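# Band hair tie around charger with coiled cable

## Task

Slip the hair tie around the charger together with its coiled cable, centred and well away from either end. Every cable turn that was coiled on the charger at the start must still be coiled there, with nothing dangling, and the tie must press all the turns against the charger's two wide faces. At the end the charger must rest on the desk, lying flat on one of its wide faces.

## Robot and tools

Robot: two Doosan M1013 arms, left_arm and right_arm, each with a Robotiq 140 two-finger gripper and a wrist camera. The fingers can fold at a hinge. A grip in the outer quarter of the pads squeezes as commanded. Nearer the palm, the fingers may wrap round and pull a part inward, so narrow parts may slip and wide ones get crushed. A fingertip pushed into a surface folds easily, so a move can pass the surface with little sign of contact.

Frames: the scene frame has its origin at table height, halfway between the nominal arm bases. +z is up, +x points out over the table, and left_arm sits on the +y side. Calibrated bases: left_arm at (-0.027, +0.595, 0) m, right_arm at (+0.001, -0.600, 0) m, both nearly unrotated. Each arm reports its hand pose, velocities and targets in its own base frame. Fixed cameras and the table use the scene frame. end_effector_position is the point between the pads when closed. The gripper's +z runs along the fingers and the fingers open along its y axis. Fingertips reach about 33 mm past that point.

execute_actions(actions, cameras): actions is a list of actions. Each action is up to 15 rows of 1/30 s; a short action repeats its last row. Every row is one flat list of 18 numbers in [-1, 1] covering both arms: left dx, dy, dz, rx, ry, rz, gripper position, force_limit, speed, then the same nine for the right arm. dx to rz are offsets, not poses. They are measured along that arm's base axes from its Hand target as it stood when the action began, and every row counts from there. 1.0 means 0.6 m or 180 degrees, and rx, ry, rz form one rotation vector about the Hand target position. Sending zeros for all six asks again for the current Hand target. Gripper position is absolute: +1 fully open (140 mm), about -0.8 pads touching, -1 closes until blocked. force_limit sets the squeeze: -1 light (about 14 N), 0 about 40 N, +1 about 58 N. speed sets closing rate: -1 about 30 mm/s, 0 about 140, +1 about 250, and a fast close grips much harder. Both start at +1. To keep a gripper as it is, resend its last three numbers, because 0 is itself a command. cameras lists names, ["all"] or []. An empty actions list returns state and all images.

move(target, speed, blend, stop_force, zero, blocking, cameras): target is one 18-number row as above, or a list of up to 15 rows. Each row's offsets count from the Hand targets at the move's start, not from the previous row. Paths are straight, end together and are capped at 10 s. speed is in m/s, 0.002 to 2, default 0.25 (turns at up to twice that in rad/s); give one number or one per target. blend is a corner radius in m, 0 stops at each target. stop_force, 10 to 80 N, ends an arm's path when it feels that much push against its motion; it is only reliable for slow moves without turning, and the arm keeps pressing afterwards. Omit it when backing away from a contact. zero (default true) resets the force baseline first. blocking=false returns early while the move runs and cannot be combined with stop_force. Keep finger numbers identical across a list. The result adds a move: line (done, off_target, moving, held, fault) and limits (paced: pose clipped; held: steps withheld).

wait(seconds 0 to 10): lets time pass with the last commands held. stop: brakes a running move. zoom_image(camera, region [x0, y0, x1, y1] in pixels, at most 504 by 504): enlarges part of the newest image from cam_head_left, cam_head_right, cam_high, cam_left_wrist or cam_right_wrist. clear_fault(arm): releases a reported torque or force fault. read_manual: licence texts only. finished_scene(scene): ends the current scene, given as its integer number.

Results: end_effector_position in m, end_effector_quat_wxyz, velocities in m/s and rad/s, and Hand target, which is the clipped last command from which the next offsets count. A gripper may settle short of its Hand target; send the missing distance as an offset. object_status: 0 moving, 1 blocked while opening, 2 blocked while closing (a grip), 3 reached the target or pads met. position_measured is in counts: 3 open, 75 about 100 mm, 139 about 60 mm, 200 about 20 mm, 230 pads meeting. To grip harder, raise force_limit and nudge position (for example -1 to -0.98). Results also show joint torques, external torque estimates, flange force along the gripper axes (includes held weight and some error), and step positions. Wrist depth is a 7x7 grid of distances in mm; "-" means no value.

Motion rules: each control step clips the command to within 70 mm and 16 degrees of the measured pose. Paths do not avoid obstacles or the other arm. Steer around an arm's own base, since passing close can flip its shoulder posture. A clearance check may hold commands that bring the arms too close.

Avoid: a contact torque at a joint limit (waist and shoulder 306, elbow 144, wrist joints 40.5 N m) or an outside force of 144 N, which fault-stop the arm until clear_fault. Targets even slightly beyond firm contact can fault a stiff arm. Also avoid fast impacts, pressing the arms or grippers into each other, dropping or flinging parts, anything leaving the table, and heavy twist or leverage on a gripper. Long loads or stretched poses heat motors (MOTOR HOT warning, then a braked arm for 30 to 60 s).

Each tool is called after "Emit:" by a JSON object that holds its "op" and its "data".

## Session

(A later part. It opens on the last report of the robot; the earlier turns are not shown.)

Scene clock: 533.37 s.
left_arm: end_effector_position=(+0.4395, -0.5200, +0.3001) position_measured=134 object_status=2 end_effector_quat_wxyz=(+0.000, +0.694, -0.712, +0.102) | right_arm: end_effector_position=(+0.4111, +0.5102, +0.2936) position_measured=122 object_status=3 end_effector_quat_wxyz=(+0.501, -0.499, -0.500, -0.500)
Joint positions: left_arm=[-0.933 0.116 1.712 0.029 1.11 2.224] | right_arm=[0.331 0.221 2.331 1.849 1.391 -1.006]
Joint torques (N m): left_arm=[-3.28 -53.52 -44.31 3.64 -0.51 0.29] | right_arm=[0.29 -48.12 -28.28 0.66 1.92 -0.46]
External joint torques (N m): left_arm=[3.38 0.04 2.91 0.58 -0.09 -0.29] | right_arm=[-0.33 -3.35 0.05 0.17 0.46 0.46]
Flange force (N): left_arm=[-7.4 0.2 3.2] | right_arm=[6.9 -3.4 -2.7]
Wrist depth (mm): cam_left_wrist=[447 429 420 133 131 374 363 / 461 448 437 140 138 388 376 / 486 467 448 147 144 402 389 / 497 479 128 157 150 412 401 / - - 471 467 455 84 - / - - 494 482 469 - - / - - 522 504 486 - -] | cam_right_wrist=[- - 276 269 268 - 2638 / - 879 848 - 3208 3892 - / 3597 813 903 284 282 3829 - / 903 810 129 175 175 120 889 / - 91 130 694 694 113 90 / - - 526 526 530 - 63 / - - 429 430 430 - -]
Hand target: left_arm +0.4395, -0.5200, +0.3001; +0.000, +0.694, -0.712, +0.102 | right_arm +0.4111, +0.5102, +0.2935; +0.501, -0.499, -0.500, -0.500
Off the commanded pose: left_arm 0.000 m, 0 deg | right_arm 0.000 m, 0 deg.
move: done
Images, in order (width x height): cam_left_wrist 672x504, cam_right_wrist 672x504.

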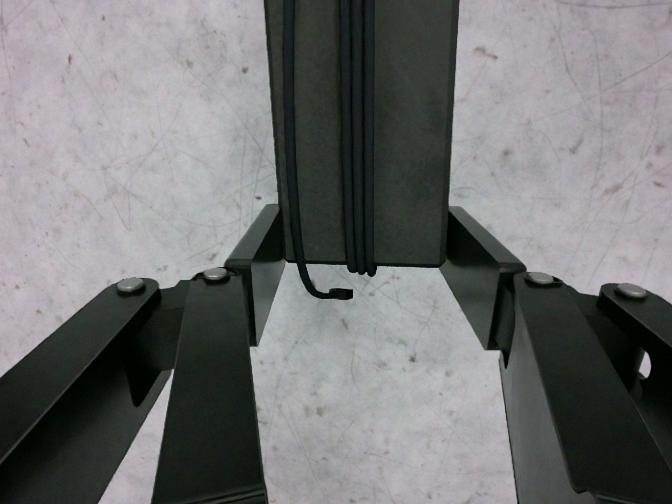

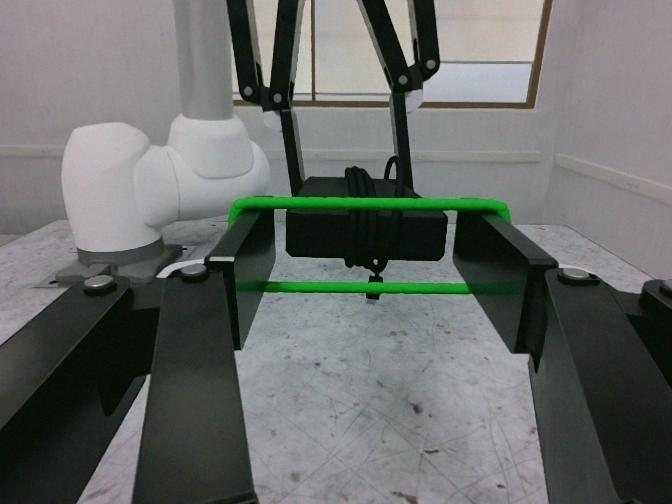

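Emit:
{"op": "move", "data": {"target": [0,0,0,0,0,0,-1,0,-1,0,0.06,0,0,0,0,0.06,-1,-1], "cameras": ["cam_right_wrist","cam_left_wrist"], "speed": 0.04}}

Emit:
{"op": "zoom_image", "data": {"camera": "cam_right_wrist", "region": [200, 80, 540, 330]}}

Scene clock: 538.83 s.
left_arm: end_effector_position=(+0.4395, -0.5200, +0.3002) position_measured=134 object_status=2 end_effector_quat_wxyz=(+0.000, +0.694, -0.712, +0.102) | right_arm: end_effector_position=(+0.4111, +0.5462, +0.2935) position_measured=122 object_status=3 end_effector_quat_wxyz=(+0.501, -0.499, -0.500, -0.500)
Joint positions: left_arm=[-0.933 0.116 1.712 0.029 1.11 2.224] | right_arm=[0.405 0.24 2.303 1.911 1.349 -1.011]
Joint torques (N m): left_arm=[-3.51 -52.87 -44.02 3.43 -0.68 0.36] | right_arm=[0.91 -50.98 -29.44 0.69 2.18 -0.41]
External joint torques (N m): left_arm=[3.46 -0.57 2.63 0.79 0.07 -0.36] | right_arm=[-1.02 -2.57 0.71 -0.04 0.2 0.41]
Flange force (N): left_arm=[-7.5 0.4 2.2] | right_arm=[5.0 -2.7 -4.4]
Wrist depth (mm): cam_left_wrist=[444 427 417 132 128 379 361 / 466 448 437 139 137 386 377 / 482 466 446 145 143 402 390 / 506 479 128 157 150 412 403 / - - 462 462 451 84 - / - - 501 481 473 - - / - - 514 505 487 - -] | cam_right_wrist=[- 2968 239 - 236 2895 2609 / 3491 3441 251 3543 240 - 2553 / 751 789 854 255 193 - - / 899 786 129 137 139 120 961 / - 91 130 658 652 113 90 / - - 526 526 530 - 63 / - - 426 429 428 - -]
Hand target: left_arm +0.4395, -0.5200, +0.3001; +0.000, +0.694, -0.712, +0.102 | right_arm +0.4111, +0.5462, +0.2935; +0.501, -0.499, -0.500, -0.500
Off the commanded pose: left_arm 0.000 m, 0 deg | right_arm 0.000 m, 0 deg.
move: done
Images, in order (width x height): cam_left_wrist 672x504, cam_right_wrist 672x504.

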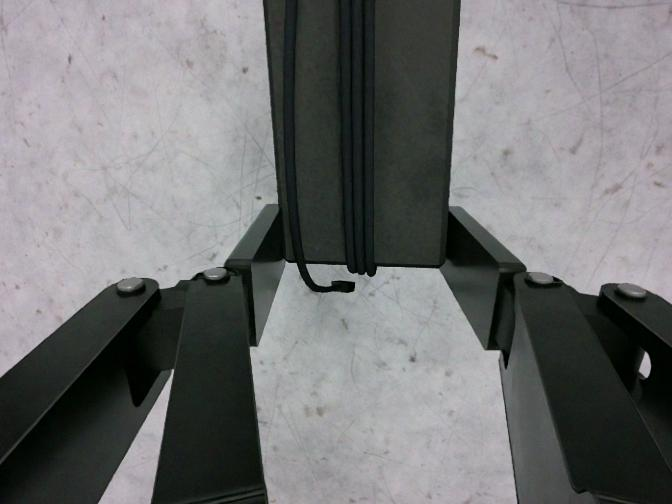

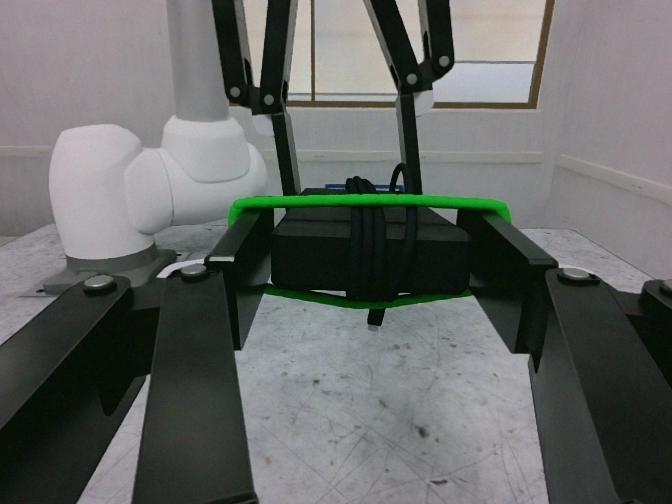

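Scaled by 1.482 from the camera's 672x504 image, which has a finer 960x720 frame.

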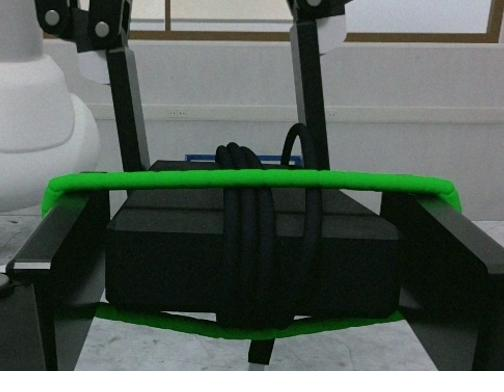

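Emit:
{"op": "move", "data": {"target": [0,0,0,0,0,0,-1,0,-1,0,0.06,0,0,0,0,0.06,-1,-1], "cameras": ["cam_right_wrist","cam_left_wrist","cam_high"], "speed": 0.04}}

Emit:
{"op": "zoom_image", "data": {"camera": "cam_right_wrist", "region": [200, 80, 540, 330]}}

Emit:
{"op": "zoom_image", "data": {"camera": "cam_high", "region": [100, 240, 240, 400]}}

Scene clock: 549.63 s.
left_arm: end_effector_position=(+0.4395, -0.5200, +0.3002) position_measured=134 object_status=2 end_effector_quat_wxyz=(+0.000, +0.694, -0.712, +0.102) | right_arm: end_effector_position=(+0.4111, +0.5822, +0.2935) position_measured=122 object_status=3 end_effector_quat_wxyz=(+0.501, -0.499, -0.500, -0.500)
Joint positions: left_arm=[-0.933 0.116 1.712 0.029 1.11 2.224] | right_arm=[0.474 0.261 2.271 1.969 1.308 -1.015]
Joint torques (N m): left_arm=[-3.34 -51.78 -43.16 3.48 -0.59 0.3] | right_arm=[-0.21 -54.66 -30.42 0.56 2.69 -0.46]
External joint torques (N m): left_arm=[3.27 -1.92 1.46 0.77 -0.03 -0.3] | right_arm=[0.18 -2.02 1.3 -0.1 -0.29 0.46]
Flange force (N): left_arm=[-7.2 0.3 0.3] | right_arm=[4.1 -3.9 -2.0]
Wrist depth (mm): cam_left_wrist=[442 432 133 130 126 373 364 / 466 449 433 138 137 394 371 / 487 456 448 146 143 402 387 / 503 489 128 157 150 399 404 / - - 470 464 450 85 - / - - 494 483 467 - - / - - 520 504 489 - -] | cam_right_wrist=[- - 205 - 201 - - / - 773 212 - 211 - - / 704 744 220 3491 209 4239 3208 / 749 771 111 119 108 120 2374 / - 91 105 104 103 105 90 / - - 528 525 530 - 63 / - - 426 426 429 - -]
Hand target: left_arm +0.4395, -0.5200, +0.3001; +0.000, +0.694, -0.712, +0.102 | right_arm +0.4111, +0.5822, +0.2935; +0.501, -0.499, -0.500, -0.500
Off the commanded pose: left_arm 0.000 m, 0 deg | right_arm 0.000 m, 0 deg.
move: done
Images, in order (width x height): cam_high 672x504, cam_left_wrist 672x504, cam_right_wrist 672x504.

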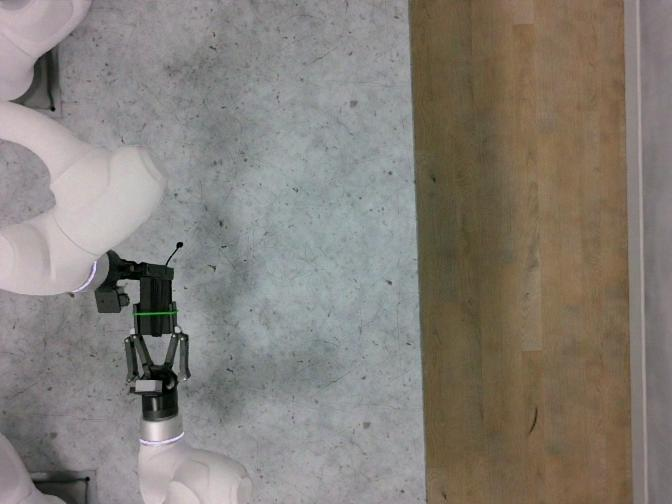

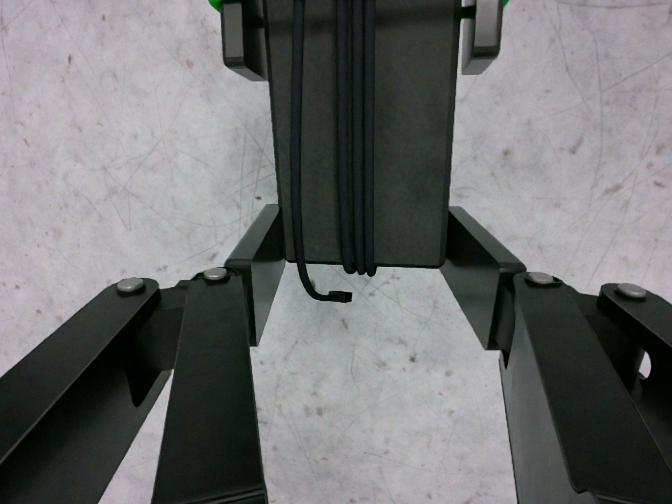

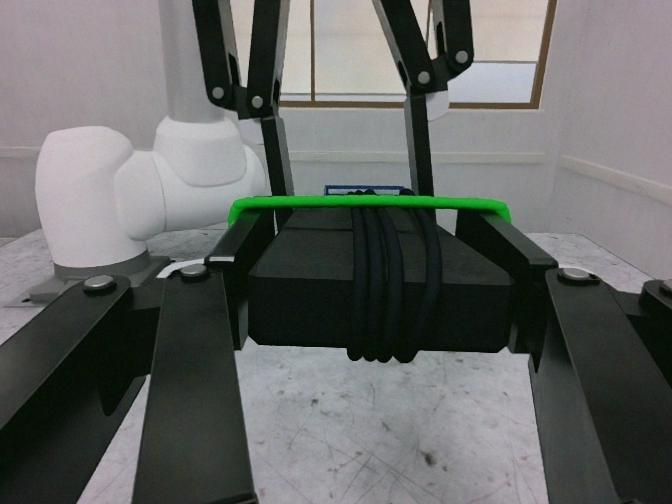

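Scaled by 1.482 from the camera's 672x504 image, which has a finer 960x720 frame.

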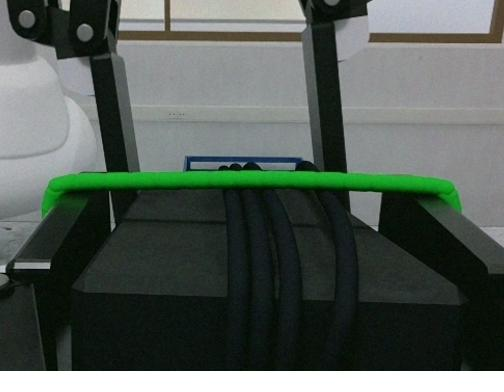

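Scaled by 3.150 from the camera's 672x504 image, which has a finer 960x720 frame.

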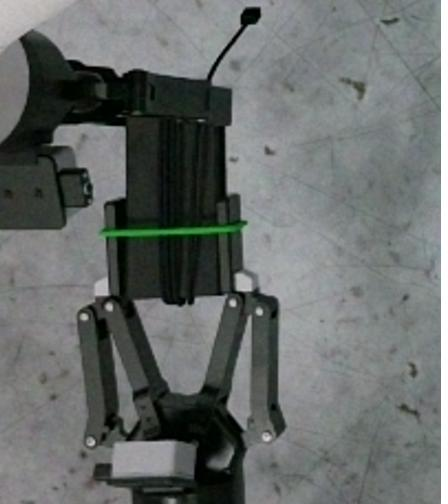

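Emit:
{"op": "move", "data": {"target": [[0,0,0,0,0,0,-1,0,-1,0,0,0,0,0,0,0.2,-1,-1],[0,0,0,0,0,0,-1,0,-1,0,0.03,0,0,0,0,0.2,-1,-1]], "cameras": ["cam_right_wrist","cam_left_wrist","cam_high"], "speed": 0.03}}

Emit:
{"op": "zoom_image", "data": {"camera": "cam_high", "region": [100, 240, 240, 400]}}

Scene clock: 579.97 s.
left_arm: end_effector_position=(+0.4395, -0.5200, +0.3001) position_measured=134 object_status=2 end_effector_quat_wxyz=(+0.000, +0.694, -0.712, +0.102) | right_arm: end_effector_position=(+0.4111, +0.6002, +0.2935) position_measured=122 object_status=1 end_effector_quat_wxyz=(+0.501, -0.499, -0.500, -0.500)
Joint positions: left_arm=[-0.933 0.116 1.712 0.029 1.11 2.224] | right_arm=[0.507 0.273 2.254 1.997 1.289 -1.018]
Joint torques (N m): left_arm=[-5.11 -51.01 -43.31 2.91 -1.16 0.37] | right_arm=[1.52 -56.79 -32.28 0.94 3.05 -0.44]
External joint torques (N m): left_arm=[5.13 -2.28 2.04 1.31 0.55 -0.37] | right_arm=[-1.6 -0.82 3.01 -0.57 -0.66 0.44]
Flange force (N): left_arm=[-9.8 -0.9 -0.3] | right_arm=[1.7 -3.1 -6.6]
Wrist depth (mm): cam_left_wrist=[445 431 131 128 124 373 363 / 464 447 140 139 134 390 376 / 483 461 448 145 143 400 388 / 501 484 129 159 150 411 398 / - - 469 465 454 84 - / - - 495 485 476 - - / - - 517 503 490 - -] | cam_right_wrist=[3083 - 188 - 185 - - / 3208 3124 195 - 190 - - / 688 761 784 - 194 - - / 733 744 117 111 119 117 957 / - 91 86 82 84 86 90 / - - 483 481 484 88 63 / - - 425 425 425 - -]
Hand target: left_arm +0.4395, -0.5200, +0.3001; +0.000, +0.694, -0.712, +0.102 | right_arm +0.4111, +0.6002, +0.2935; +0.501, -0.499, -0.500, -0.500
Off the commanded pose: left_arm 0.000 m, 0 deg | right_arm 0.000 m, 0 deg.
move: done
Images, in order (width x height): cam_high 672x504, cam_left_wrist 672x504, cam_right_wrist 672x504.

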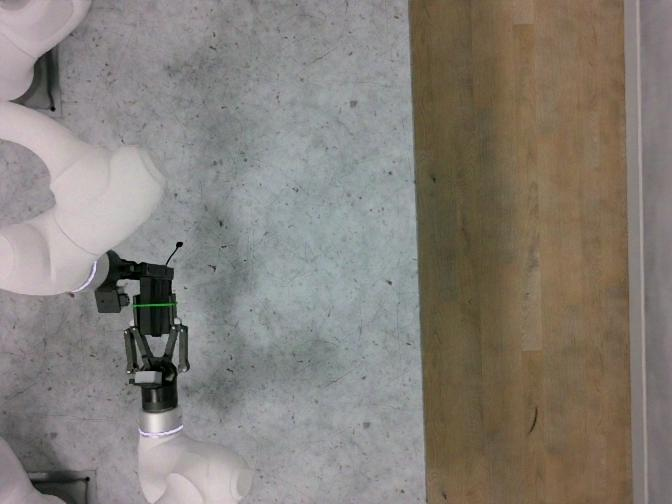

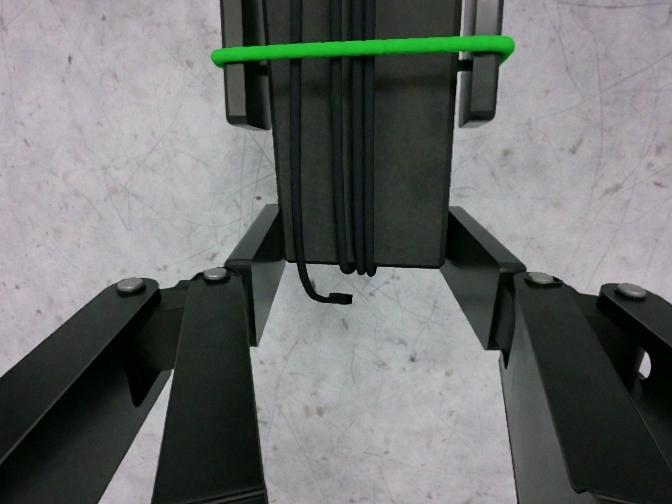

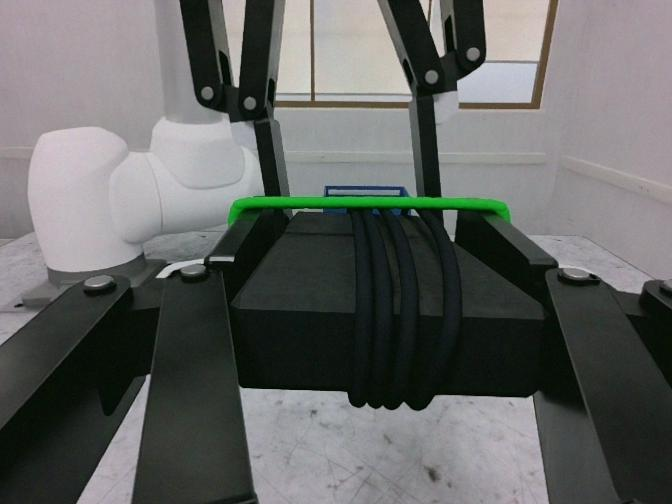

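Scaled by 3.150 from the camera's 672x504 image, which has a finer 960x720 frame.

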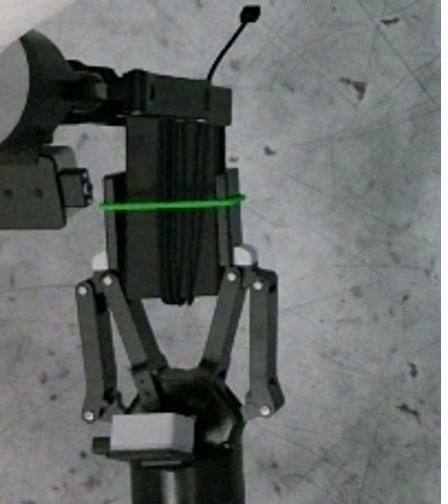

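Emit:
{"op": "move", "data": {"target": [[0,0,0,0,0,0,-1,0,-1,0,-0.025,0,0,0,0,0.06,-1,-1]], "cameras": ["cam_left_wrist","cam_high"], "speed": 0.03}}

Emit:
{"op": "zoom_image", "data": {"camera": "cam_high", "region": [100, 240, 240, 400]}}

Scene clock: 584.33 s.
left_arm: end_effector_position=(+0.4395, -0.5200, +0.3002) position_measured=134 object_status=2 end_effector_quat_wxyz=(+0.000, +0.694, -0.712, +0.102) | right_arm: end_effector_position=(+0.4111, +0.5853, +0.2935) position_measured=122 object_status=3 end_effector_quat_wxyz=(+0.501, -0.499, -0.500, -0.500)
Joint positions: left_arm=[-0.933 0.116 1.712 0.029 1.11 2.224] | right_arm=[0.479 0.263 2.268 1.974 1.305 -1.016]
Joint torques (N m): left_arm=[-2.92 -51.42 -42.46 3.75 -0.2 0.29] | right_arm=[1.48 -55.04 -30.35 0.76 2.77 -0.42]
External joint torques (N m): left_arm=[3.02 -1.89 1.26 0.46 -0.4 -0.3] | right_arm=[-1.46 -1.18 1.3 -0.33 -0.38 0.42]
Flange force (N): left_arm=[-6.8 0.3 0.7] | right_arm=[2.8 -1.3 -4.8]
Wrist depth (mm): cam_left_wrist=[445 431 132 128 126 374 363 / 465 447 433 140 139 388 374 / 482 461 449 145 143 401 389 / 501 482 128 158 150 409 401 / - - 468 466 466 84 - / - - 497 483 468 - - / - - 516 505 489 - -] | cam_right_wrist=[- - 203 - 198 - - / - 722 208 - 206 - 2793 / 707 773 799 3252 207 2374 3491 / 742 758 111 121 111 113 942 / - 91 100 100 100 101 90 / - - 525 523 538 - 63 / - - 428 425 429 - -]
Hand target: left_arm +0.4395, -0.5200, +0.3001; +0.000, +0.694, -0.712, +0.102 | right_arm +0.4111, +0.5852, +0.2935; +0.501, -0.499, -0.500, -0.500
Off the commanded pose: left_arm 0.000 m, 0 deg | right_arm 0.000 m, 0 deg.
move: done
Images, in order (width x height): cam_high 672x504, cam_left_wrist 672x504.

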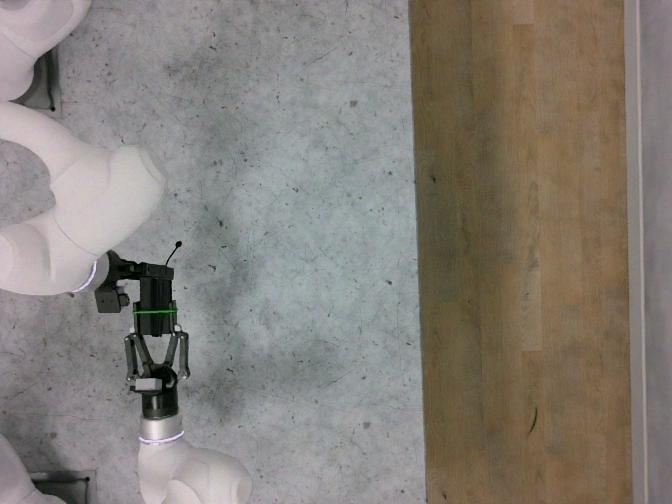

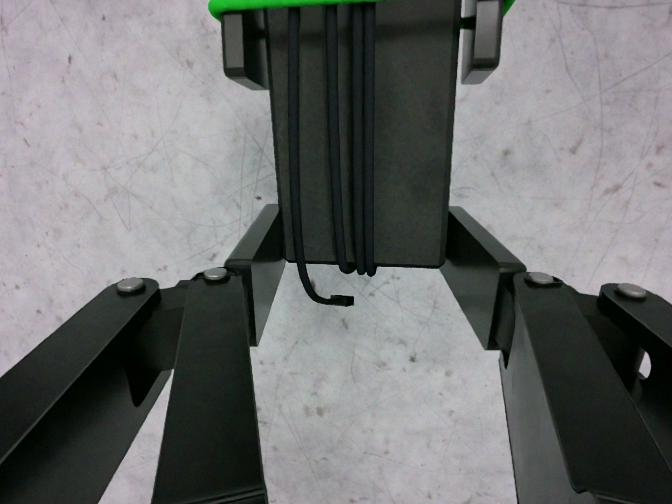

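Scaled by 3.150 from the camera's 672x504 image, which has a finer 960x720 frame.

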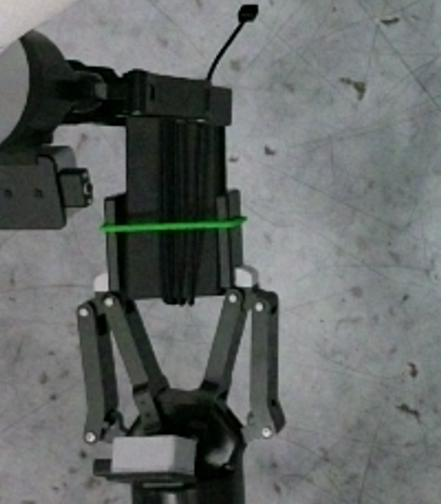

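Emit:
{"op": "move", "data": {"target": [[0,0,0,0,0,0,-1,0,-1,0,0.029,0,0,0,0,0.06,-1,-1],[0,0,0,0,0,0,-1,0,-1,0,0.029,0,0,0,0,-1,-0.5,-1]], "cameras": ["cam_left_wrist","cam_right_wrist","cam_high"], "speed": 0.03}}

Emit:
{"op": "zoom_image", "data": {"camera": "cam_high", "region": [100, 240, 240, 400]}}

Scene clock: 600.27 s.
left_arm: end_effector_position=(+0.4394, -0.5200, +0.3001) position_measured=134 object_status=2 end_effector_quat_wxyz=(+0.000, +0.694, -0.712, +0.102) | right_arm: end_effector_position=(+0.4111, +0.6027, +0.2935) position_measured=131 object_status=0 end_effector_quat_wxyz=(+0.501, -0.499, -0.500, -0.500)
Joint positions: left_arm=[-0.933 0.116 1.712 0.029 1.11 2.224] | right_arm=[0.511 0.274 2.251 2 1.286 -1.018]
Joint torques (N m): left_arm=[-11.85 -51.61 -43.21 0.04 -0.82 0.38] | right_arm=[-1.77 -54.96 -36.45 3.46 0.94 -0.54]
External joint torques (N m): left_arm=[11.7 -1.89 1.68 4.19 0.21 -0.38] | right_arm=[1.84 -3.15 7.15 -3.1 1.46 0.54]
Flange force (N): left_arm=[-15.0 -9.2 0.5] | right_arm=[3.2 -11.9 -12.2]
Wrist depth (mm): cam_left_wrist=[447 432 127 122 123 371 362 / 463 447 138 138 133 385 374 / 482 465 451 144 143 405 391 / 506 480 129 158 150 411 405 / - - 469 464 452 85 - / - - 500 484 472 - - / - - 517 506 483 - -] | cam_right_wrist=[- - 186 - 183 - 2698 / - - 193 - 191 - 2499 / 680 749 778 - 193 - 3083 / 728 737 110 111 117 113 920 / - 92 83 82 81 84 91 / - - 86 86 85 86 63 / - - 424 429 426 - -]
Hand target: left_arm +0.4395, -0.5200, +0.3001; +0.000, +0.694, -0.712, +0.102 | right_arm +0.4111, +0.6026, +0.2935; +0.501, -0.499, -0.500, -0.500
Off the commanded pose: left_arm 0.000 m, 0 deg | right_arm 0.000 m, 0 deg.
move: done
Images, in order (width x height): cam_high 672x504, cam_left_wrist 672x504, cam_right_wrist 672x504.

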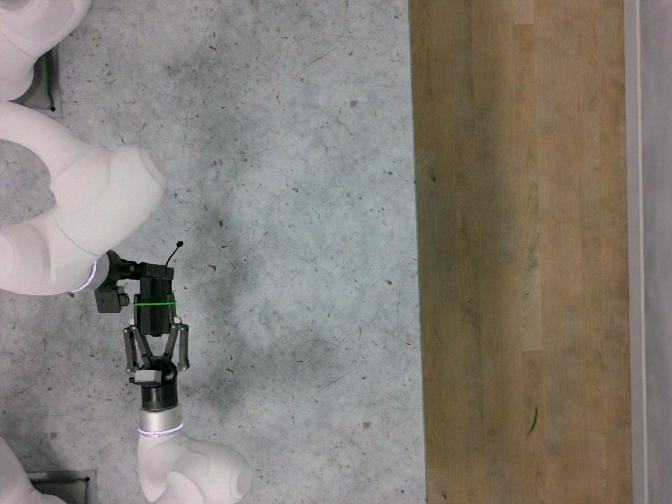

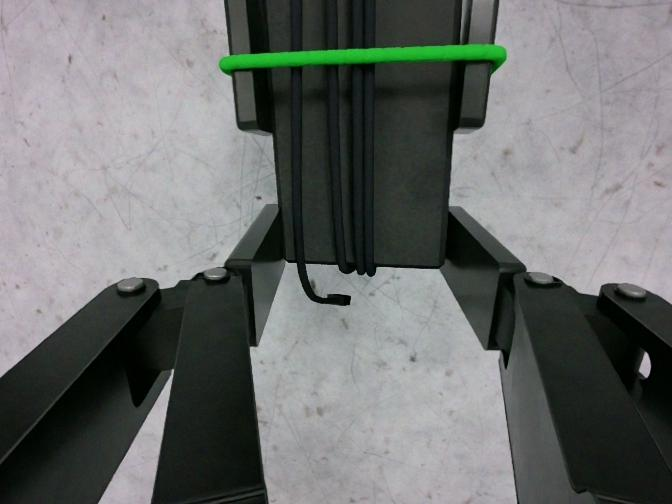

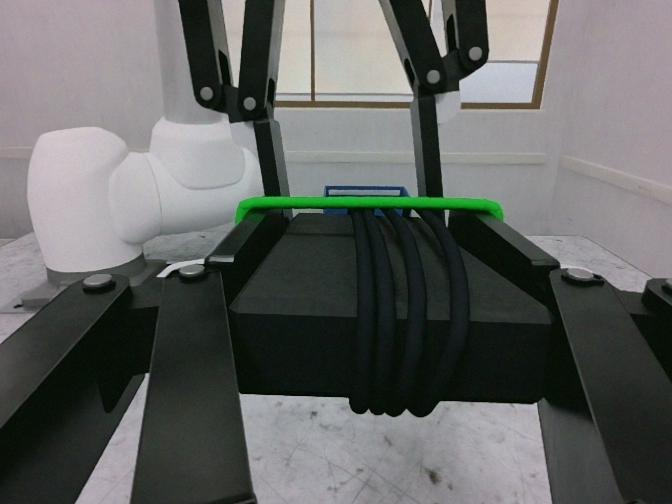

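Scaled by 3.150 from the camera's 672x504 image, which has a finer 960x720 frame.

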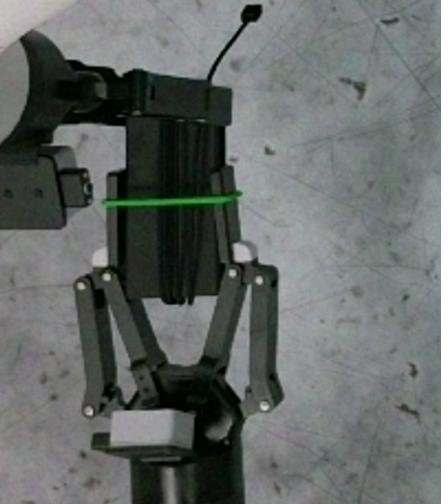

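Emit:
{"op": "move", "data": {"target": [0,0,0,0,0,0,0.0,-1,-1,0,0,0,0,0,0,-1,-0.5,-1], "cameras": ["cam_left_wrist","cam_right_wrist"]}}

Scene clock: 603.40 s.
left_arm: end_effector_position=(+0.4395, -0.5200, +0.3002) position_measured=129 object_status=3 end_effector_quat_wxyz=(+0.000, +0.694, -0.712, +0.102) | right_arm: end_effector_position=(+0.4111, +0.6026, +0.2936) position_measured=131 object_status=2 end_effector_quat_wxyz=(+0.501, -0.499, -0.500, -0.500)
Joint positions: left_arm=[-0.933 0.116 1.712 0.029 1.11 2.224] | right_arm=[0.511 0.274 2.251 2 1.286 -1.018]
Joint torques (N m): left_arm=[-6.54 -53.1 -42.89 2.37 0.01 0.49] | right_arm=[-1.8 -54.93 -31.93 1.64 1.19 -0.37]
External joint torques (N m): left_arm=[6.5 -0.16 1.7 1.83 -0.61 -0.49] | right_arm=[1.67 -3.05 2.55 -1.26 1.2 0.37]
Flange force (N): left_arm=[-8.6 -4.4 2.9] | right_arm=[4.3 -6.7 -4.8]
Wrist depth (mm): cam_left_wrist=[448 431 130 124 123 371 363 / 464 449 138 138 132 386 375 / 483 462 451 142 143 402 387 / 501 487 133 157 150 411 400 / - - 471 469 449 84 - / - - 501 490 462 - - / - - 520 503 492 - -] | cam_right_wrist=[- - 183 - 184 - 2760 / - - 193 - 190 - 2968 / 682 763 778 - 210 3124 - / 733 742 110 111 103 113 1050 / - 92 84 82 81 84 91 / - - 86 480 85 86 63 / - - 427 425 429 - -]
Hand target: left_arm +0.4395, -0.5200, +0.3001; +0.000, +0.694, -0.712, +0.102 | right_arm +0.4111, +0.6026, +0.2935; +0.501, -0.499, -0.500, -0.500
Off the commanded pose: left_arm 0.000 m, 0 deg | right_arm 0.000 m, 0 deg.
move: done
Images, in order (width x height): cam_left_wrist 672x504, cam_right_wrist 672x504.

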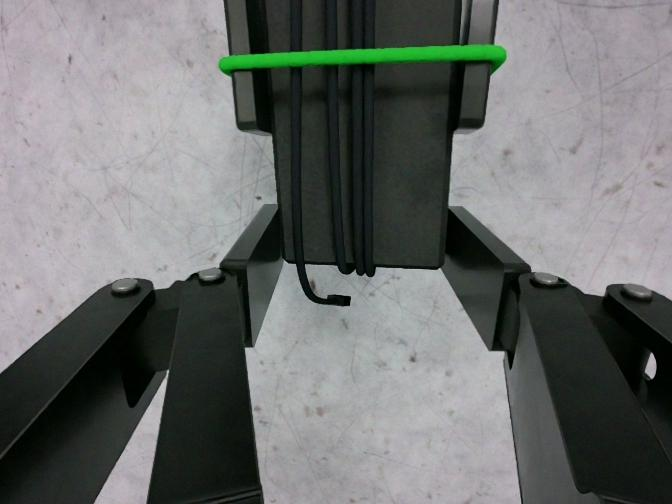

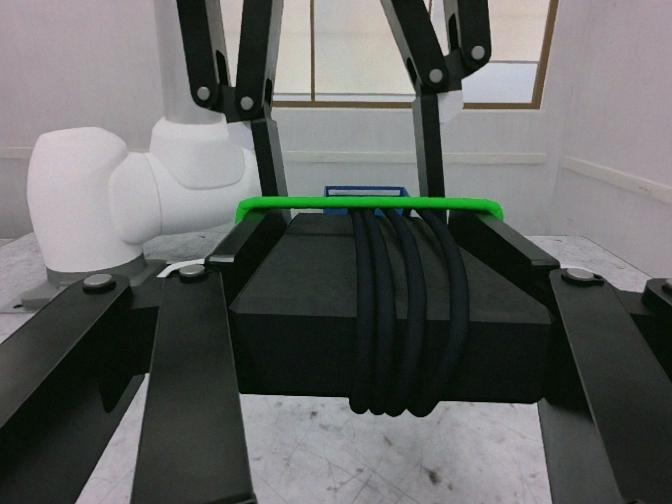

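Emit:
{"op": "move", "data": {"target": [[0,0,0,0,0,0,0.25,-1,-1,0,0,0,0,0,0,-1,-0.5,-1],[-0.02,0.02,0.17,0,0,0,0.25,-1,-1,0,0,0,0,0,0,-1,-0.5,-1]], "cameras": ["cam_left_wrist","cam_right_wrist"], "speed": 0.06}}

Scene clock: 609.30 s.
left_arm: end_effector_position=(+0.4275, -0.5080, +0.4021) position_measured=98 object_status=3 end_effector_quat_wxyz=(+0.000, +0.694, -0.712, +0.102) | right_arm: end_effector_position=(+0.4111, +0.6026, +0.2935) position_measured=131 object_status=2 end_effector_quat_wxyz=(+0.501, -0.499, -0.500, -0.500)
Joint positions: left_arm=[-0.937 0.062 1.587 0.028 1.29 2.225] | right_arm=[0.511 0.274 2.251 2 1.286 -1.018]
Joint torques (N m): left_arm=[-2.93 -47.14 -42.75 3.8 -0.24 0.33] | right_arm=[0.41 -56.98 -31.11 0.78 2.99 -0.5]
External joint torques (N m): left_arm=[2.99 -1.81 0.2 0.55 -0.36 -0.34] | right_arm=[-0.46 -0.7 1.74 -0.42 -0.6 0.5]
Flange force (N): left_arm=[-5.2 -1.1 0.2] | right_arm=[2.1 -2.3 -3.0]
Wrist depth (mm): cam_left_wrist=[544 529 515 222 221 460 446 / 569 546 531 232 485 478 457 / 593 579 549 251 504 492 479 / 613 595 157 549 533 142 491 / - - 593 567 557 111 91 / - - 616 595 567 - - / - - 649 615 595 - -] | cam_right_wrist=[- 717 789 - - - - / - 726 824 - - - 2860 / 692 744 816 3344 - - - / 726 747 110 111 117 113 1015 / - 92 84 82 81 84 90 / - - 86 483 85 86 63 / - - 427 429 431 - -]
Hand target: left_arm +0.4275, -0.5080, +0.4021; +0.000, +0.694, -0.712, +0.102 | right_arm +0.4111, +0.6026, +0.2935; +0.501, -0.499, -0.500, -0.500
Off the commanded pose: left_arm 0.000 m, 0 deg | right_arm 0.000 m, 0 deg.
move: done
Images, in order (width x height): cam_left_wrist 672x504, cam_right_wrist 672x504.

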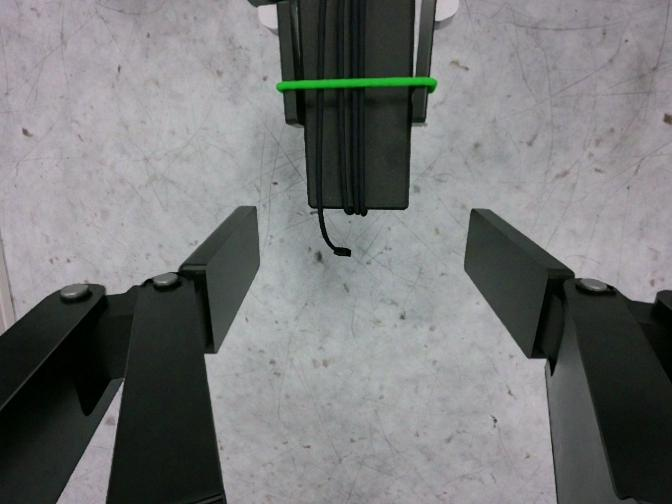

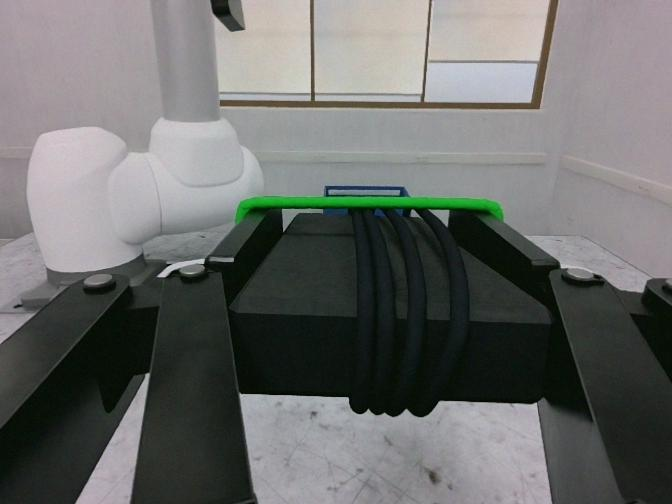

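Emit:
{"op": "move", "data": {"target": [[0,0.247,0,0,0,0,0.25,-1,-1,0,0,0,0,0,0,-1,-0.5,-1],[0.22,0.247,0,-0.38,0.4435,0.3367,0.25,-1,-1,0,0,0,0,0,0,-1,-0.5,-1],[0.22,-0.083,-0.182,-0.38,0.4435,0.3367,0.25,-1,-1,0,0,0,0,0,0,-1,-0.5,-1]], "cameras": ["all"], "speed": 0.2}}

Emit:
{"op": "zoom_image", "data": {"camera": "cam_high", "region": [80, 200, 280, 400]}}

Scene clock: 642.20 s.
left_arm: end_effector_position=(+0.5595, -0.5577, +0.2930) position_measured=98 object_status=3 end_effector_quat_wxyz=(+0.706, +0.709, +0.004, +0.002) | right_arm: end_effector_position=(+0.4111, +0.6026, +0.2935) position_measured=131 object_status=2 end_effector_quat_wxyz=(+0.501, -0.499, -0.500, -0.500)
Joint positions: left_arm=[-0.442 0.4 2.046 -1.924 1.285 2.494] | right_arm=[0.511 0.274 2.251 2 1.286 -1.018]
Joint torques (N m): left_arm=[-2.49 -62.86 -25.05 -2.76 2.76 0.39] | right_arm=[0.36 -57.13 -31.18 0.81 3.01 -0.45]
External joint torques (N m): left_arm=[2.53 -2.76 -0.05 0.23 -0.55 -0.34] | right_arm=[-0.41 -0.83 1.82 -0.44 -0.62 0.45]
Flange force (N): left_arm=[-0.7 4.9 -4.7] | right_arm=[2.2 -2.6 -3.1]
Wrist depth (mm): cam_left_wrist=[393 553 918 3405 - - 2406 / 395 563 946 3032 420 3570 2732 / 397 563 946 465 442 508 2213 / 401 502 136 403 477 120 - / - - 851 233 4024 111 85 / - - 826 190 3816 - - / - - 719 159 673 - -] | cam_right_wrist=[- 2931 500 - - - - / 4316 3391 802 505 436 278 184 / 682 794 896 467 394 288 2553 / 724 744 110 111 117 131 969 / - 91 83 82 81 85 90 / - - 86 478 85 86 63 / - - 429 424 429 - -]
Hand target: left_arm +0.5595, -0.5578, +0.2929; +0.706, +0.709, +0.004, +0.002 | right_arm +0.4111, +0.6026, +0.2935; +0.501, -0.499, -0.500, -0.500
Off the commanded pose: left_arm 0.000 m, 0 deg | right_arm 0.000 m, 0 deg.
move: done

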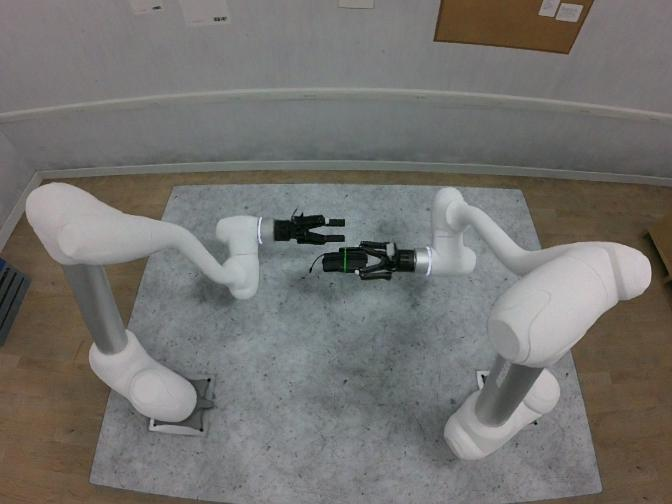

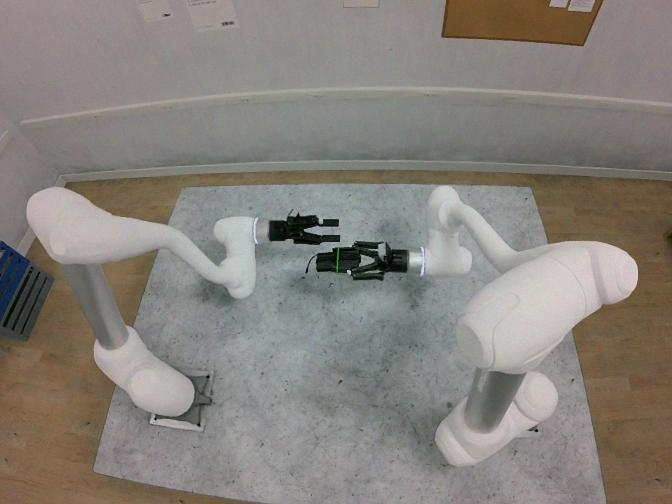

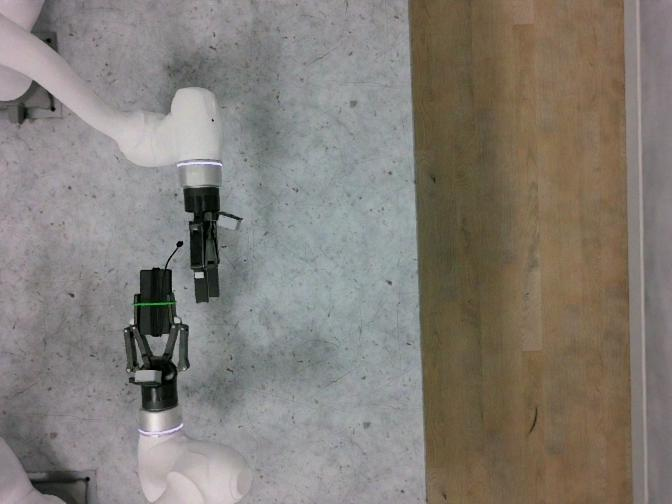

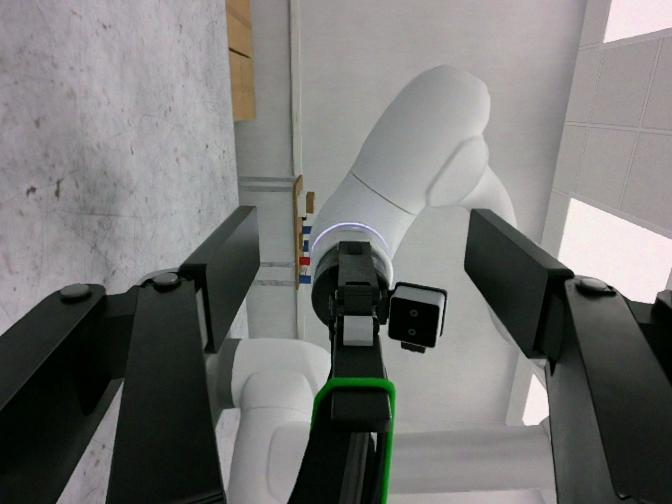

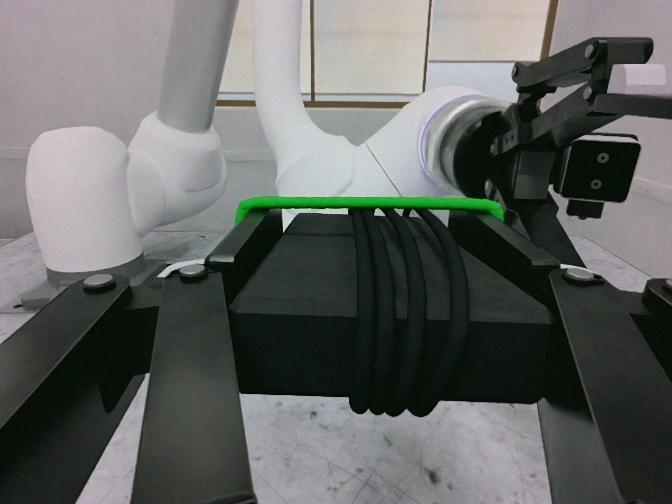

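Scaled by 2.520 from the camera's 672x504 image, which has a finer 960x720 frame.

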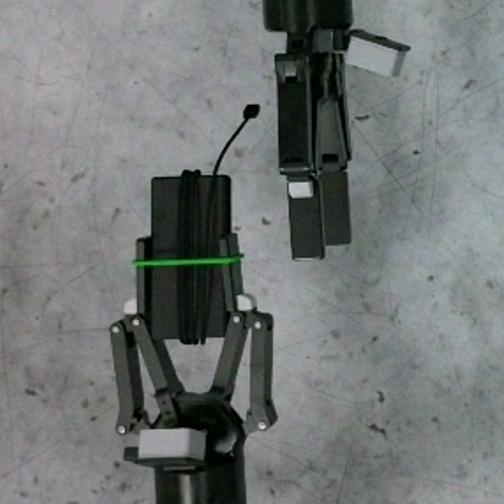

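Emit:
{"op": "move", "data": {"target": [-0.14,0,-0.006,0,0,0,0.25,-1,-1,0,0,0,0,0,0,-1,-0.5,-1], "cameras": ["cam_left_wrist","cam_right_wrist","cam_high"], "speed": 0.06}}

Emit:
{"op": "zoom_image", "data": {"camera": "cam_high", "region": [100, 200, 240, 380]}}

Scene clock: 653.57 s.
left_arm: end_effector_position=(+0.4755, -0.5578, +0.2894) position_measured=98 object_status=3 end_effector_quat_wxyz=(+0.706, +0.709, +0.004, +0.002) | right_arm: end_effector_position=(+0.4111, +0.6026, +0.2935) position_measured=131 object_status=2 end_effector_quat_wxyz=(+0.501, -0.499, -0.500, -0.500)
Joint positions: left_arm=[-0.511 0.315 2.194 -2 1.27 2.572] | right_arm=[0.511 0.274 2.251 2 1.286 -1.018]
Joint torques (N m): left_arm=[-2.6 -53.16 -23.44 -2.71 2.83 0.35] | right_arm=[0.4 -57.06 -31.1 0.84 2.99 -0.46]
External joint torques (N m): left_arm=[2.73 -2.18 0.22 0.24 -0.5 -0.3] | right_arm=[-0.46 -0.92 1.81 -0.47 -0.6 0.46]
Flange force (N): left_arm=[0.3 4.5 -5.7] | right_arm=[2.4 -2.6 -3.3]
Wrist depth (mm): cam_left_wrist=[387 542 918 2802 397 3117 2191 / 390 515 942 436 420 3032 2544 / 393 521 858 204 462 529 2837 / 396 490 136 148 - 130 - / - - - 104 - 111 85 / - - - 108 651 - - / - - - 122 651 - -] | cam_right_wrist=[3005 - 489 - 200 2638 2609 / 3709 816 489 444 192 - - / 688 781 473 452 285 - - / 717 740 110 111 117 113 2398 / - 92 84 82 81 84 91 / - - 86 481 85 86 63 / - - 429 427 428 - -]
Hand target: left_arm +0.4755, -0.5578, +0.2893; +0.706, +0.709, +0.004, +0.002 | right_arm +0.4111, +0.6026, +0.2935; +0.501, -0.499, -0.500, -0.500
Off the commanded pose: left_arm 0.000 m, 0 deg | right_arm 0.000 m, 0 deg.
move: done
Images, in order (width x height): cam_high 672x504, cam_left_wrist 672x504, cam_right_wrist 672x504.

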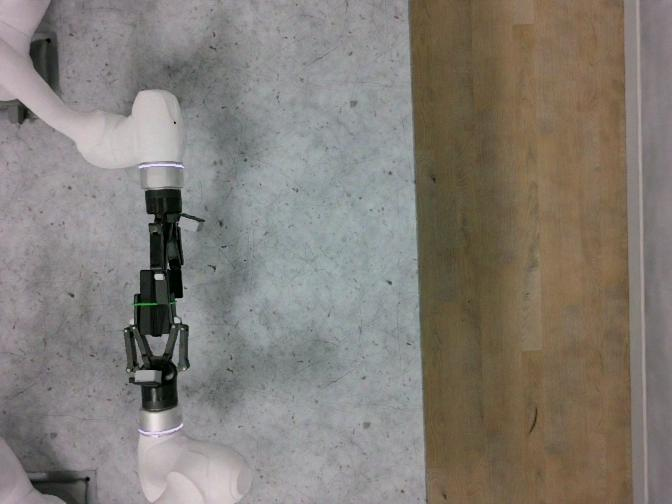

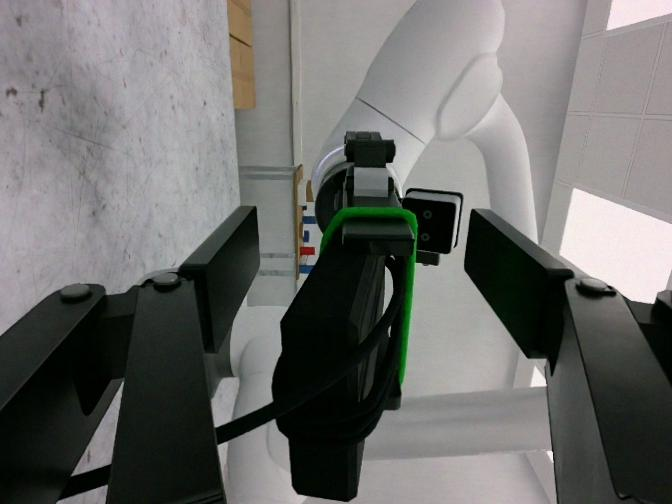

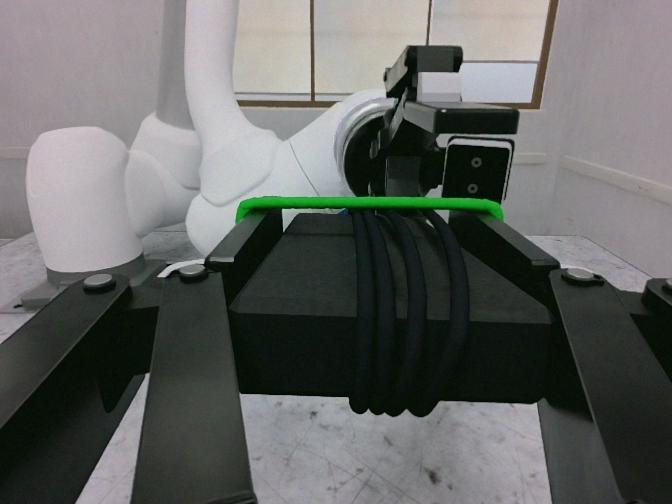

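Scaled by 2.800 from the camera's 672x504 image, which has a finer 960x720 frame.

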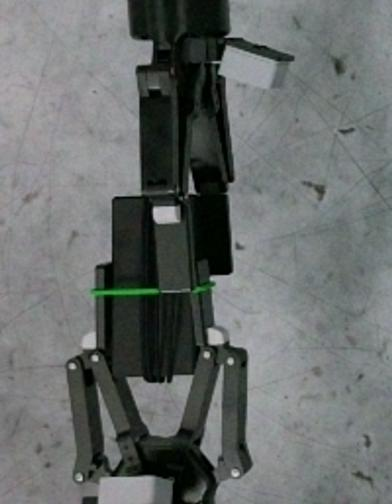

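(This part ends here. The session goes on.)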